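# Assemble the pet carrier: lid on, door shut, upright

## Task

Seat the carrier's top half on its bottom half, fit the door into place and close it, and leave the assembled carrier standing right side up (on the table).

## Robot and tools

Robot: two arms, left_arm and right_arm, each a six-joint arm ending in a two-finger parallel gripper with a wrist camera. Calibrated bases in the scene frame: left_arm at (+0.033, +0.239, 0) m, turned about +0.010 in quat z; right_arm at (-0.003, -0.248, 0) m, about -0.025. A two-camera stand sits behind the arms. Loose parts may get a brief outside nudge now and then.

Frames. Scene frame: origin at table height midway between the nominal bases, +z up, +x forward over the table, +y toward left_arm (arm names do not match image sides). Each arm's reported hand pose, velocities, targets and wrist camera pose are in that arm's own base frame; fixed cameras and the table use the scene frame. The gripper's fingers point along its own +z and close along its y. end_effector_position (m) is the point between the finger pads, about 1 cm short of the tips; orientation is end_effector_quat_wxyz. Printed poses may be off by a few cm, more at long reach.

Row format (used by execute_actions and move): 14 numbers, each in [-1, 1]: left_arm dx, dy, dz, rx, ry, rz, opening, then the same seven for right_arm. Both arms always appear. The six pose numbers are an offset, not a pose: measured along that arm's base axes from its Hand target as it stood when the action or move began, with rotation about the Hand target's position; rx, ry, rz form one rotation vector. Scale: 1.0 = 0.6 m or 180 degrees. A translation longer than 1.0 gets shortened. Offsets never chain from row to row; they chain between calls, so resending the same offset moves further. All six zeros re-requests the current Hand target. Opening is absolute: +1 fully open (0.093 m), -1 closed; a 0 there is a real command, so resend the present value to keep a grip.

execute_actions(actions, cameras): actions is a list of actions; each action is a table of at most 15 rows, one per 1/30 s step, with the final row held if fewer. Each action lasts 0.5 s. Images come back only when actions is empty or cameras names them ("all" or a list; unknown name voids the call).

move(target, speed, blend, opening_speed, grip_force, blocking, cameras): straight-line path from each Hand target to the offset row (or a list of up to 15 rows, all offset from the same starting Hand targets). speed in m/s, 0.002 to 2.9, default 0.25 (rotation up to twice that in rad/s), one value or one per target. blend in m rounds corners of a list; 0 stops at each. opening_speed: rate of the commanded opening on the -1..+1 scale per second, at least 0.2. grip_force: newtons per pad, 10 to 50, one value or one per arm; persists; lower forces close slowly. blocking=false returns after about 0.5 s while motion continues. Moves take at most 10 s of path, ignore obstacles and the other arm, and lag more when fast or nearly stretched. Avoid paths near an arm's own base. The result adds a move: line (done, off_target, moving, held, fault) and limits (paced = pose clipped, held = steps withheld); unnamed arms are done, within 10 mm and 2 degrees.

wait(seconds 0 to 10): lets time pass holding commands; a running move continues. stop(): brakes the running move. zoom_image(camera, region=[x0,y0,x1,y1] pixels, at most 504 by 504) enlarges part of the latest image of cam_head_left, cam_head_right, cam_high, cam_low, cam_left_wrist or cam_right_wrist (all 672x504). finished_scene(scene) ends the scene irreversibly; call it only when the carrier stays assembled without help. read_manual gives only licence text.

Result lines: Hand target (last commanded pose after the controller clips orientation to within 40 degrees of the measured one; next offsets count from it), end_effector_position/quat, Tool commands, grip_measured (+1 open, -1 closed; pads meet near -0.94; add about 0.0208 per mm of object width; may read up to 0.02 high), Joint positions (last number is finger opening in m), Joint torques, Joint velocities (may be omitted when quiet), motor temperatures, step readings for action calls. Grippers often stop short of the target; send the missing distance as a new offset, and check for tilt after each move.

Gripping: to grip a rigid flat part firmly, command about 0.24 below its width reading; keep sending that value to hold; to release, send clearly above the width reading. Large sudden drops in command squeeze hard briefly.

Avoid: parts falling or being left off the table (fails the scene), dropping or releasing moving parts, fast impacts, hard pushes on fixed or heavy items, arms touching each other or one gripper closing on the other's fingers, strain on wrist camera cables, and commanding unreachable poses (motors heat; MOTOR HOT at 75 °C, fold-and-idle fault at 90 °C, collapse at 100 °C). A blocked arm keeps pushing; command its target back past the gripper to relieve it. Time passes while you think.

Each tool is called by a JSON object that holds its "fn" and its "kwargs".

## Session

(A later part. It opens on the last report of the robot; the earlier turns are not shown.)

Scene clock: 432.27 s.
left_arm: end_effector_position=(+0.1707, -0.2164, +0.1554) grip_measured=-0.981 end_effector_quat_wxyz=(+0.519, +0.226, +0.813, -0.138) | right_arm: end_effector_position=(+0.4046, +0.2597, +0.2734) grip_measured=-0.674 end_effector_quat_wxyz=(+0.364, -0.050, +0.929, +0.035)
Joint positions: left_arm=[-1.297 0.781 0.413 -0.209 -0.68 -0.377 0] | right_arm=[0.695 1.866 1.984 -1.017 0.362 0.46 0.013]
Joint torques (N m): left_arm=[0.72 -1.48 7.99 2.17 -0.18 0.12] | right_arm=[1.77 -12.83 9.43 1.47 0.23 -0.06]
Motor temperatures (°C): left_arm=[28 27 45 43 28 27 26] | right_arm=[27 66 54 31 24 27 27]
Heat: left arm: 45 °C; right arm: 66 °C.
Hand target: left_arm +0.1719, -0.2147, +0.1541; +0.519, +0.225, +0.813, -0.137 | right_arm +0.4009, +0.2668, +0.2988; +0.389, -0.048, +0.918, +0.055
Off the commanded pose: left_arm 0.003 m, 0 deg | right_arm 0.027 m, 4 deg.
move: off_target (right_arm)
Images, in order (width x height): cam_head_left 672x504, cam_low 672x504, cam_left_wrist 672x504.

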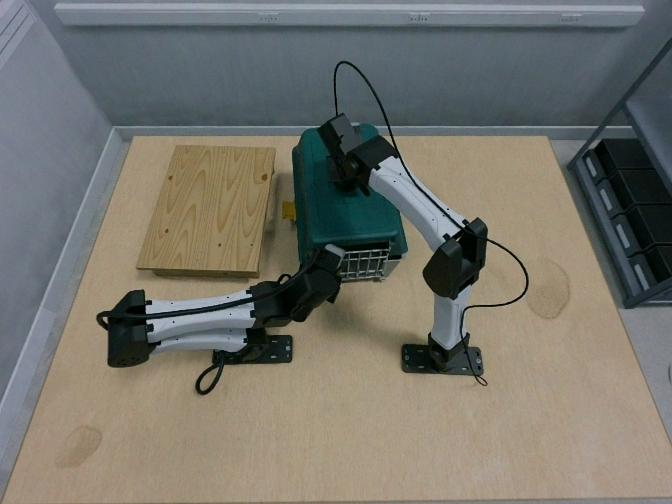

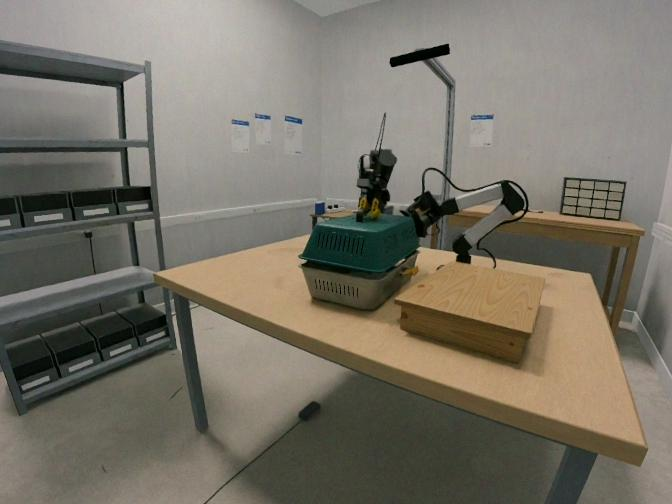

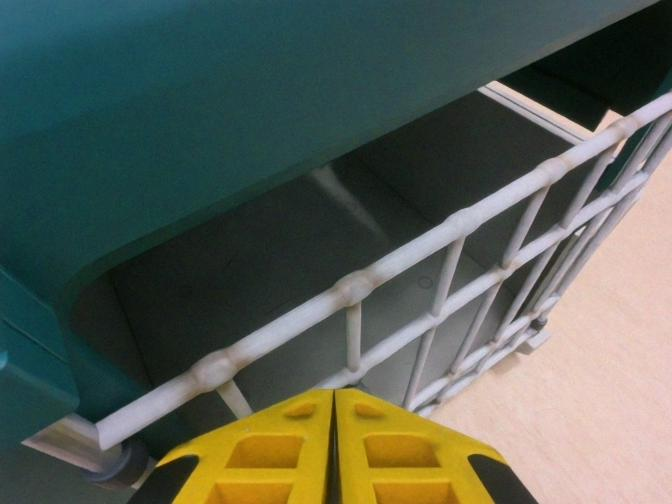

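{"fn": "move", "kwargs": {"target": [[0,0,0,0,0,0,-1,0.0,0.004,-0.03,0,0.005,0,-0.9],[0,0,0,0,0,0,-1,0.001,0.002,-0.075,0,0.014,0,-0.9]], "speed": 0.06, "blend": [0.005,0], "cameras": ["cam_head_left","cam_low","cam_left_wrist"]}}

{"fn": "zoom_image", "kwargs": {"camera": "cam_head_left", "region": [290, 210, 410, 300]}}

{"fn": "zoom_image", "kwargs": {"camera": "cam_low", "region": [280, 190, 430, 320]}}

Scene clock: 447.10 s.
left_arm: end_effector_position=(+0.1703, -0.2167, +0.1551) grip_measured=-0.981 end_effector_quat_wxyz=(+0.518, +0.227, +0.813, -0.138) | right_arm: end_effector_position=(+0.4055, +0.2593, +0.2510) grip_measured=-0.674 end_effector_quat_wxyz=(+0.367, -0.038, +0.929, +0.035)
Joint positions: left_arm=[-1.297 0.781 0.413 -0.21 -0.677 -0.376 0] | right_arm=[0.696 1.836 1.849 -0.911 0.372 0.482 0.013]
Joint torques (N m): left_arm=[0.72 -1.48 7.99 2.19 -0.21 0.12] | right_arm=[1.06 -11.93 5.56 1.59 -0.05 -0.13]
Motor temperatures (°C): left_arm=[28 27 45 43 28 27 26] | right_arm=[27 68 56 32 24 27 28]
Heat: left arm: 45 °C; right arm: 68 °C.
Hand target: left_arm +0.1719, -0.2147, +0.1541; +0.519, +0.225, +0.813, -0.138 | right_arm +0.4015, +0.2679, +0.2540; +0.369, -0.046, +0.926, +0.056
Off the commanded pose: left_arm 0.003 m, 0 deg | right_arm 0.010 m, 3 deg.
move: off_target (right_arm)
Images, in order (width x height): cam_head_left 672x504, cam_low 672x504, cam_left_wrist 672x504.

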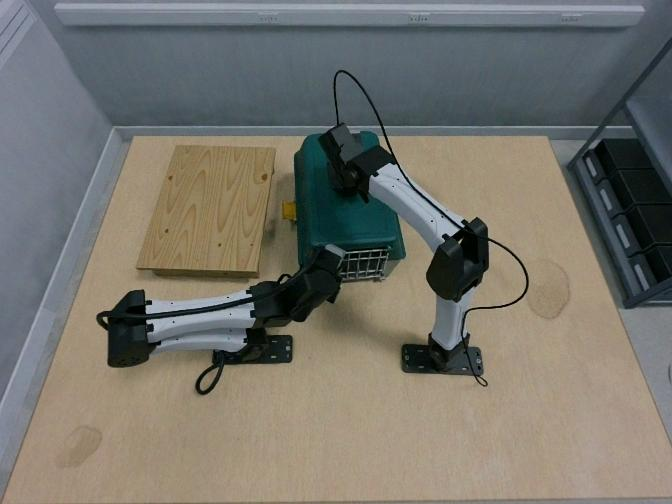

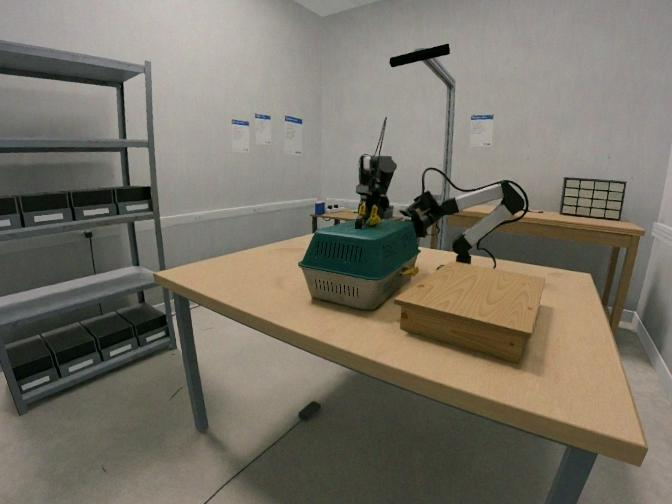

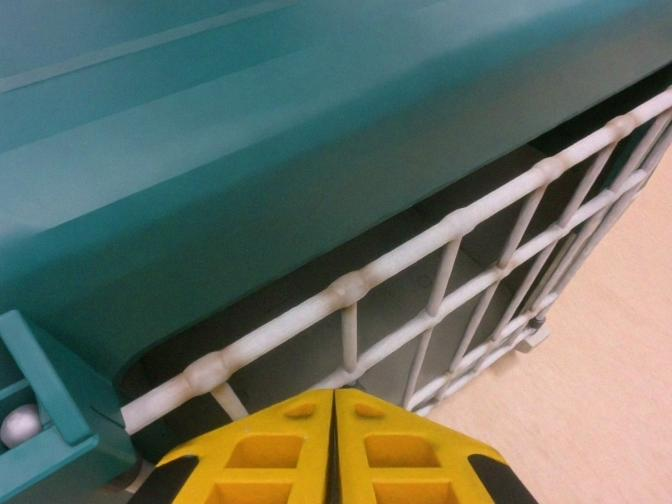

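Scaled by 4.200 from the camera's 672x504 image, which has a finer 960x720 frame.

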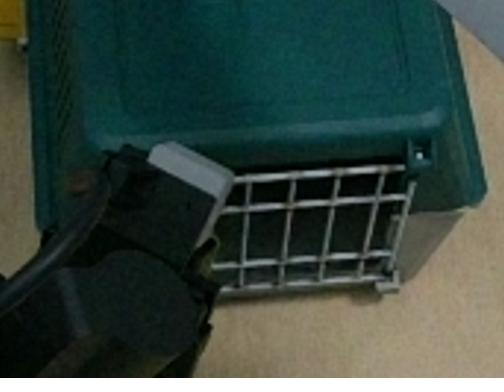

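Scaled by 3.360 from the camera's 672x504 image, which has a finer 960x720 frame.

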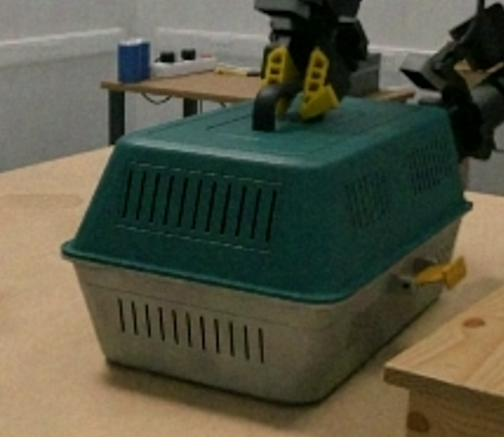

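{"fn": "move", "kwargs": {"target": [[0,0,0,0,0,0,-1,0.005,-0.01,-0.025,0,0.005,0,-0.9],[0,0,0,0,0,0,-1,0.005,-0.01,-0.005,0,0.0,0,0.3],[0,0,0,0,0,0,-1,-0.042,0,0.165,0,-0.01,0,0.3],[0,0,0,0,0,0,-1,-0.25,-0.33,0.135,0,-0.18,0,0.3]], "speed": 0.15, "blend": [0,0,0.02,0], "cameras": ["cam_head_left","cam_low"]}}

{"fn": "move", "kwargs": {"target": [[-0.015,0.0,0.0,0,0,0,-1,0,0,0,0,0,0,0.3],[-0.08,0.03,0.04,0,0,0,-1,0,0,0.0,0,0,0,0.3],[-0.1,0.07,0.15,0,0,0,-1,0,0,0,0,0,0,0.3]], "speed": 0.1, "blend": [0.003,0.01,0], "cameras": ["all"]}}

{"fn": "zoom_image", "kwargs": {"camera": "cam_head_left", "region": [280, 200, 430, 310]}}

{"fn": "zoom_image", "kwargs": {"camera": "cam_low", "region": [280, 190, 430, 320]}}

Scene clock: 474.53 s.
left_arm: end_effector_position=(+0.1702, -0.2168, +0.1550) grip_measured=-0.981 end_effector_quat_wxyz=(+0.517, +0.227, +0.813, -0.138) | right_arm: end_effector_position=(+0.2502, +0.0692, +0.3406) grip_measured=+0.298 end_effector_quat_wxyz=(+0.618, -0.054, +0.783, +0.042)
Joint positions: left_arm=[-1.297 0.781 0.413 -0.21 -0.676 -0.376 0] | right_arm=[0.489 0.646 0.927 -0.531 0.342 0.083 0.06]
Joint torques (N m): left_arm=[0.72 -1.47 8.01 2.19 -0.23 0.11] | right_arm=[-0.49 0.39 5.72 1.97 -0.07 -0.18]
Motor temperatures (°C): left_arm=[28 27 45 43 28 27 26] | right_arm=[27 62 52 34 24 27 27]
Heat: left arm: 45 °C; right arm: 62 °C.
Hand target: left_arm +0.1718, -0.2147, +0.1541; +0.519, +0.225, +0.813, -0.137 | right_arm +0.2515, +0.0699, +0.3350; +0.613, -0.060, +0.787, +0.041
Off the commanded pose: left_arm 0.003 m, 0 deg | right_arm 0.006 m, 1 deg.
move: done
Images, in order (width x height): cam_head_left 672x504, cam_low 672x504.

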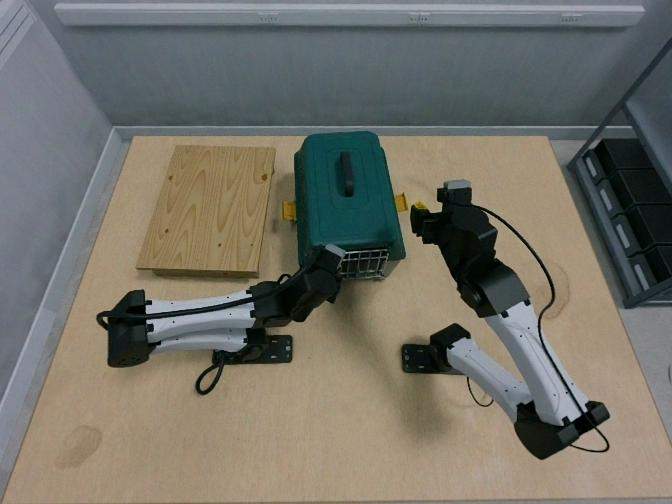

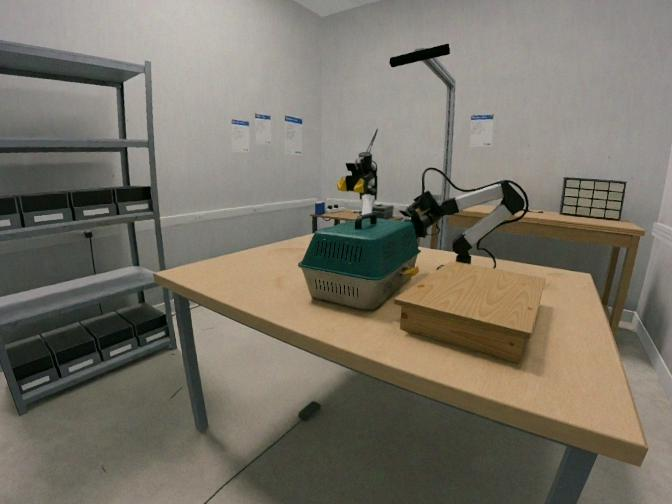

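Scene clock: 476.83 s.
left_arm: end_effector_position=(+0.1118, -0.1703, +0.2312) grip_measured=-0.981 end_effector_quat_wxyz=(+0.512, +0.239, +0.816, -0.124) | right_arm: end_effector_position=(+0.2502, +0.0693, +0.3407) grip_measured=+0.298 end_effector_quat_wxyz=(+0.618, -0.055, +0.783, +0.042)
Joint positions: left_arm=[-1.766 0.704 0.803 -1.096 -1.011 -0.872 0] | right_arm=[0.489 0.646 0.927 -0.531 0.341 0.083 0.06]
Joint torques (N m): left_arm=[-1.25 1.24 11.36 1.39 -0.77 -0.1] | right_arm=[-0.5 0.39 5.74 1.95 -0.05 -0.18]
Motor temperatures (°C): left_arm=[28 27 46 43 28 27 26] | right_arm=[27 61 52 34 24 27 27]
Heat: left arm: 46 °C; right arm: 61 °C.
Hand target: left_arm +0.1119, -0.1727, +0.2441; +0.519, +0.225, +0.813, -0.137 | right_arm +0.2515, +0.0699, +0.3351; +0.613, -0.060, +0.786, +0.041
Off the commanded pose: left_arm 0.013 m, 2 deg | right_arm 0.006 m, 1 deg.
move: off_target (left_arm)

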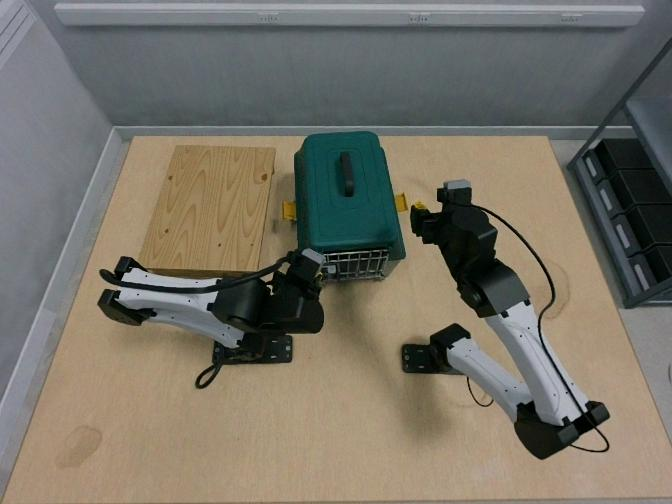

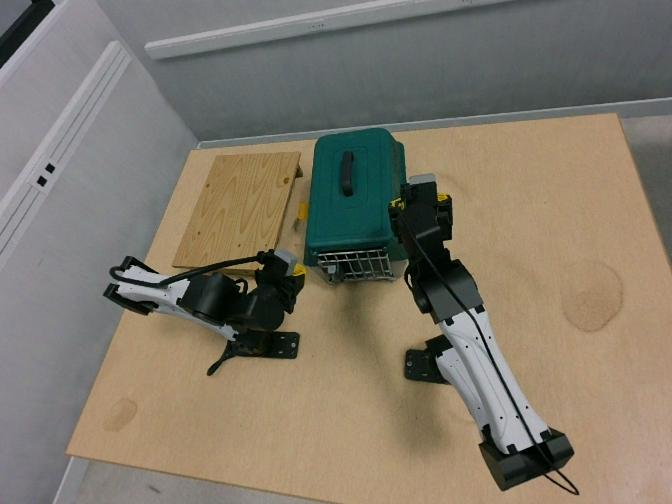

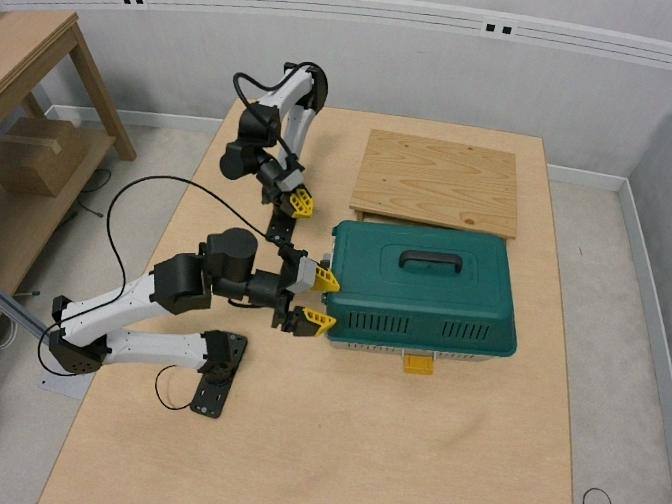

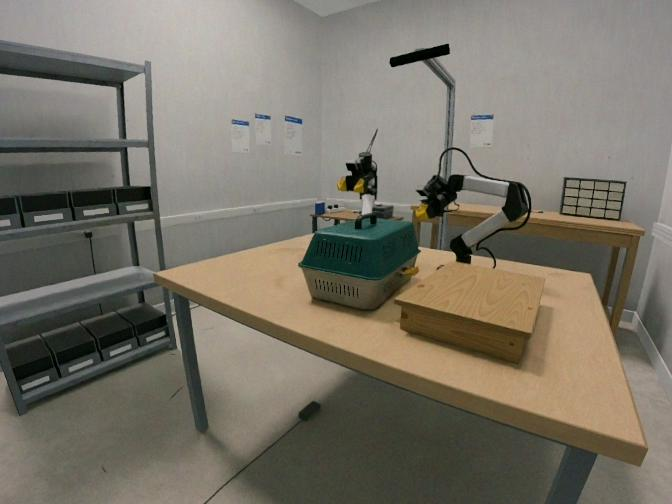

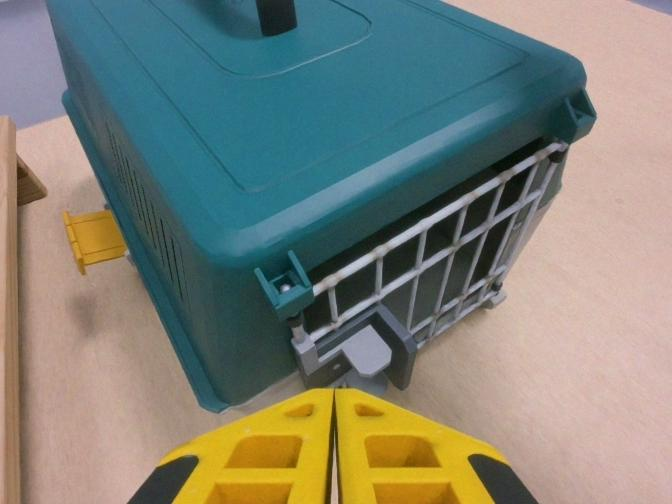

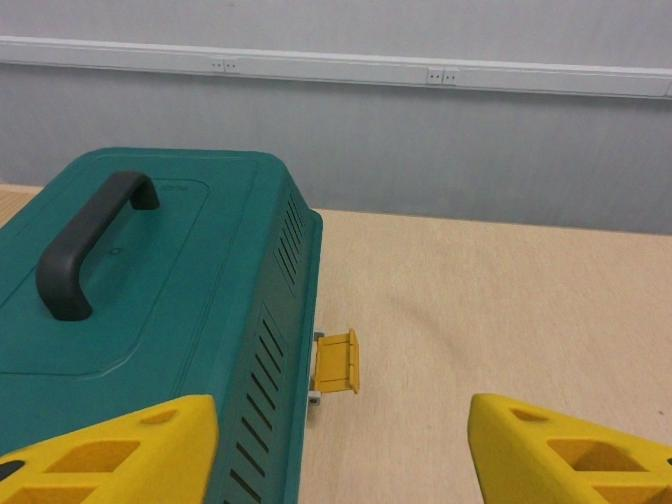

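Scaled by 3.360 from the camera's 672x504 image, which has a finer 960x720 frame.

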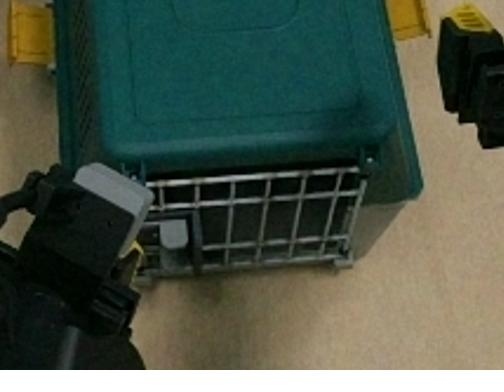

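Scaled by 3.360 from the camera's 672x504 image, which has a finer 960x720 frame.

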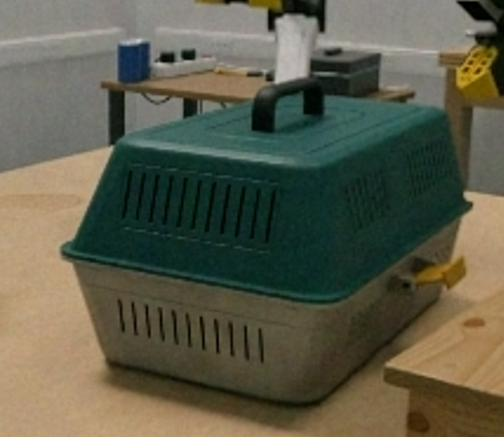

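{"fn": "finished_scene", "kwargs": {"scene": 2}}

The scene is finished: the task was done.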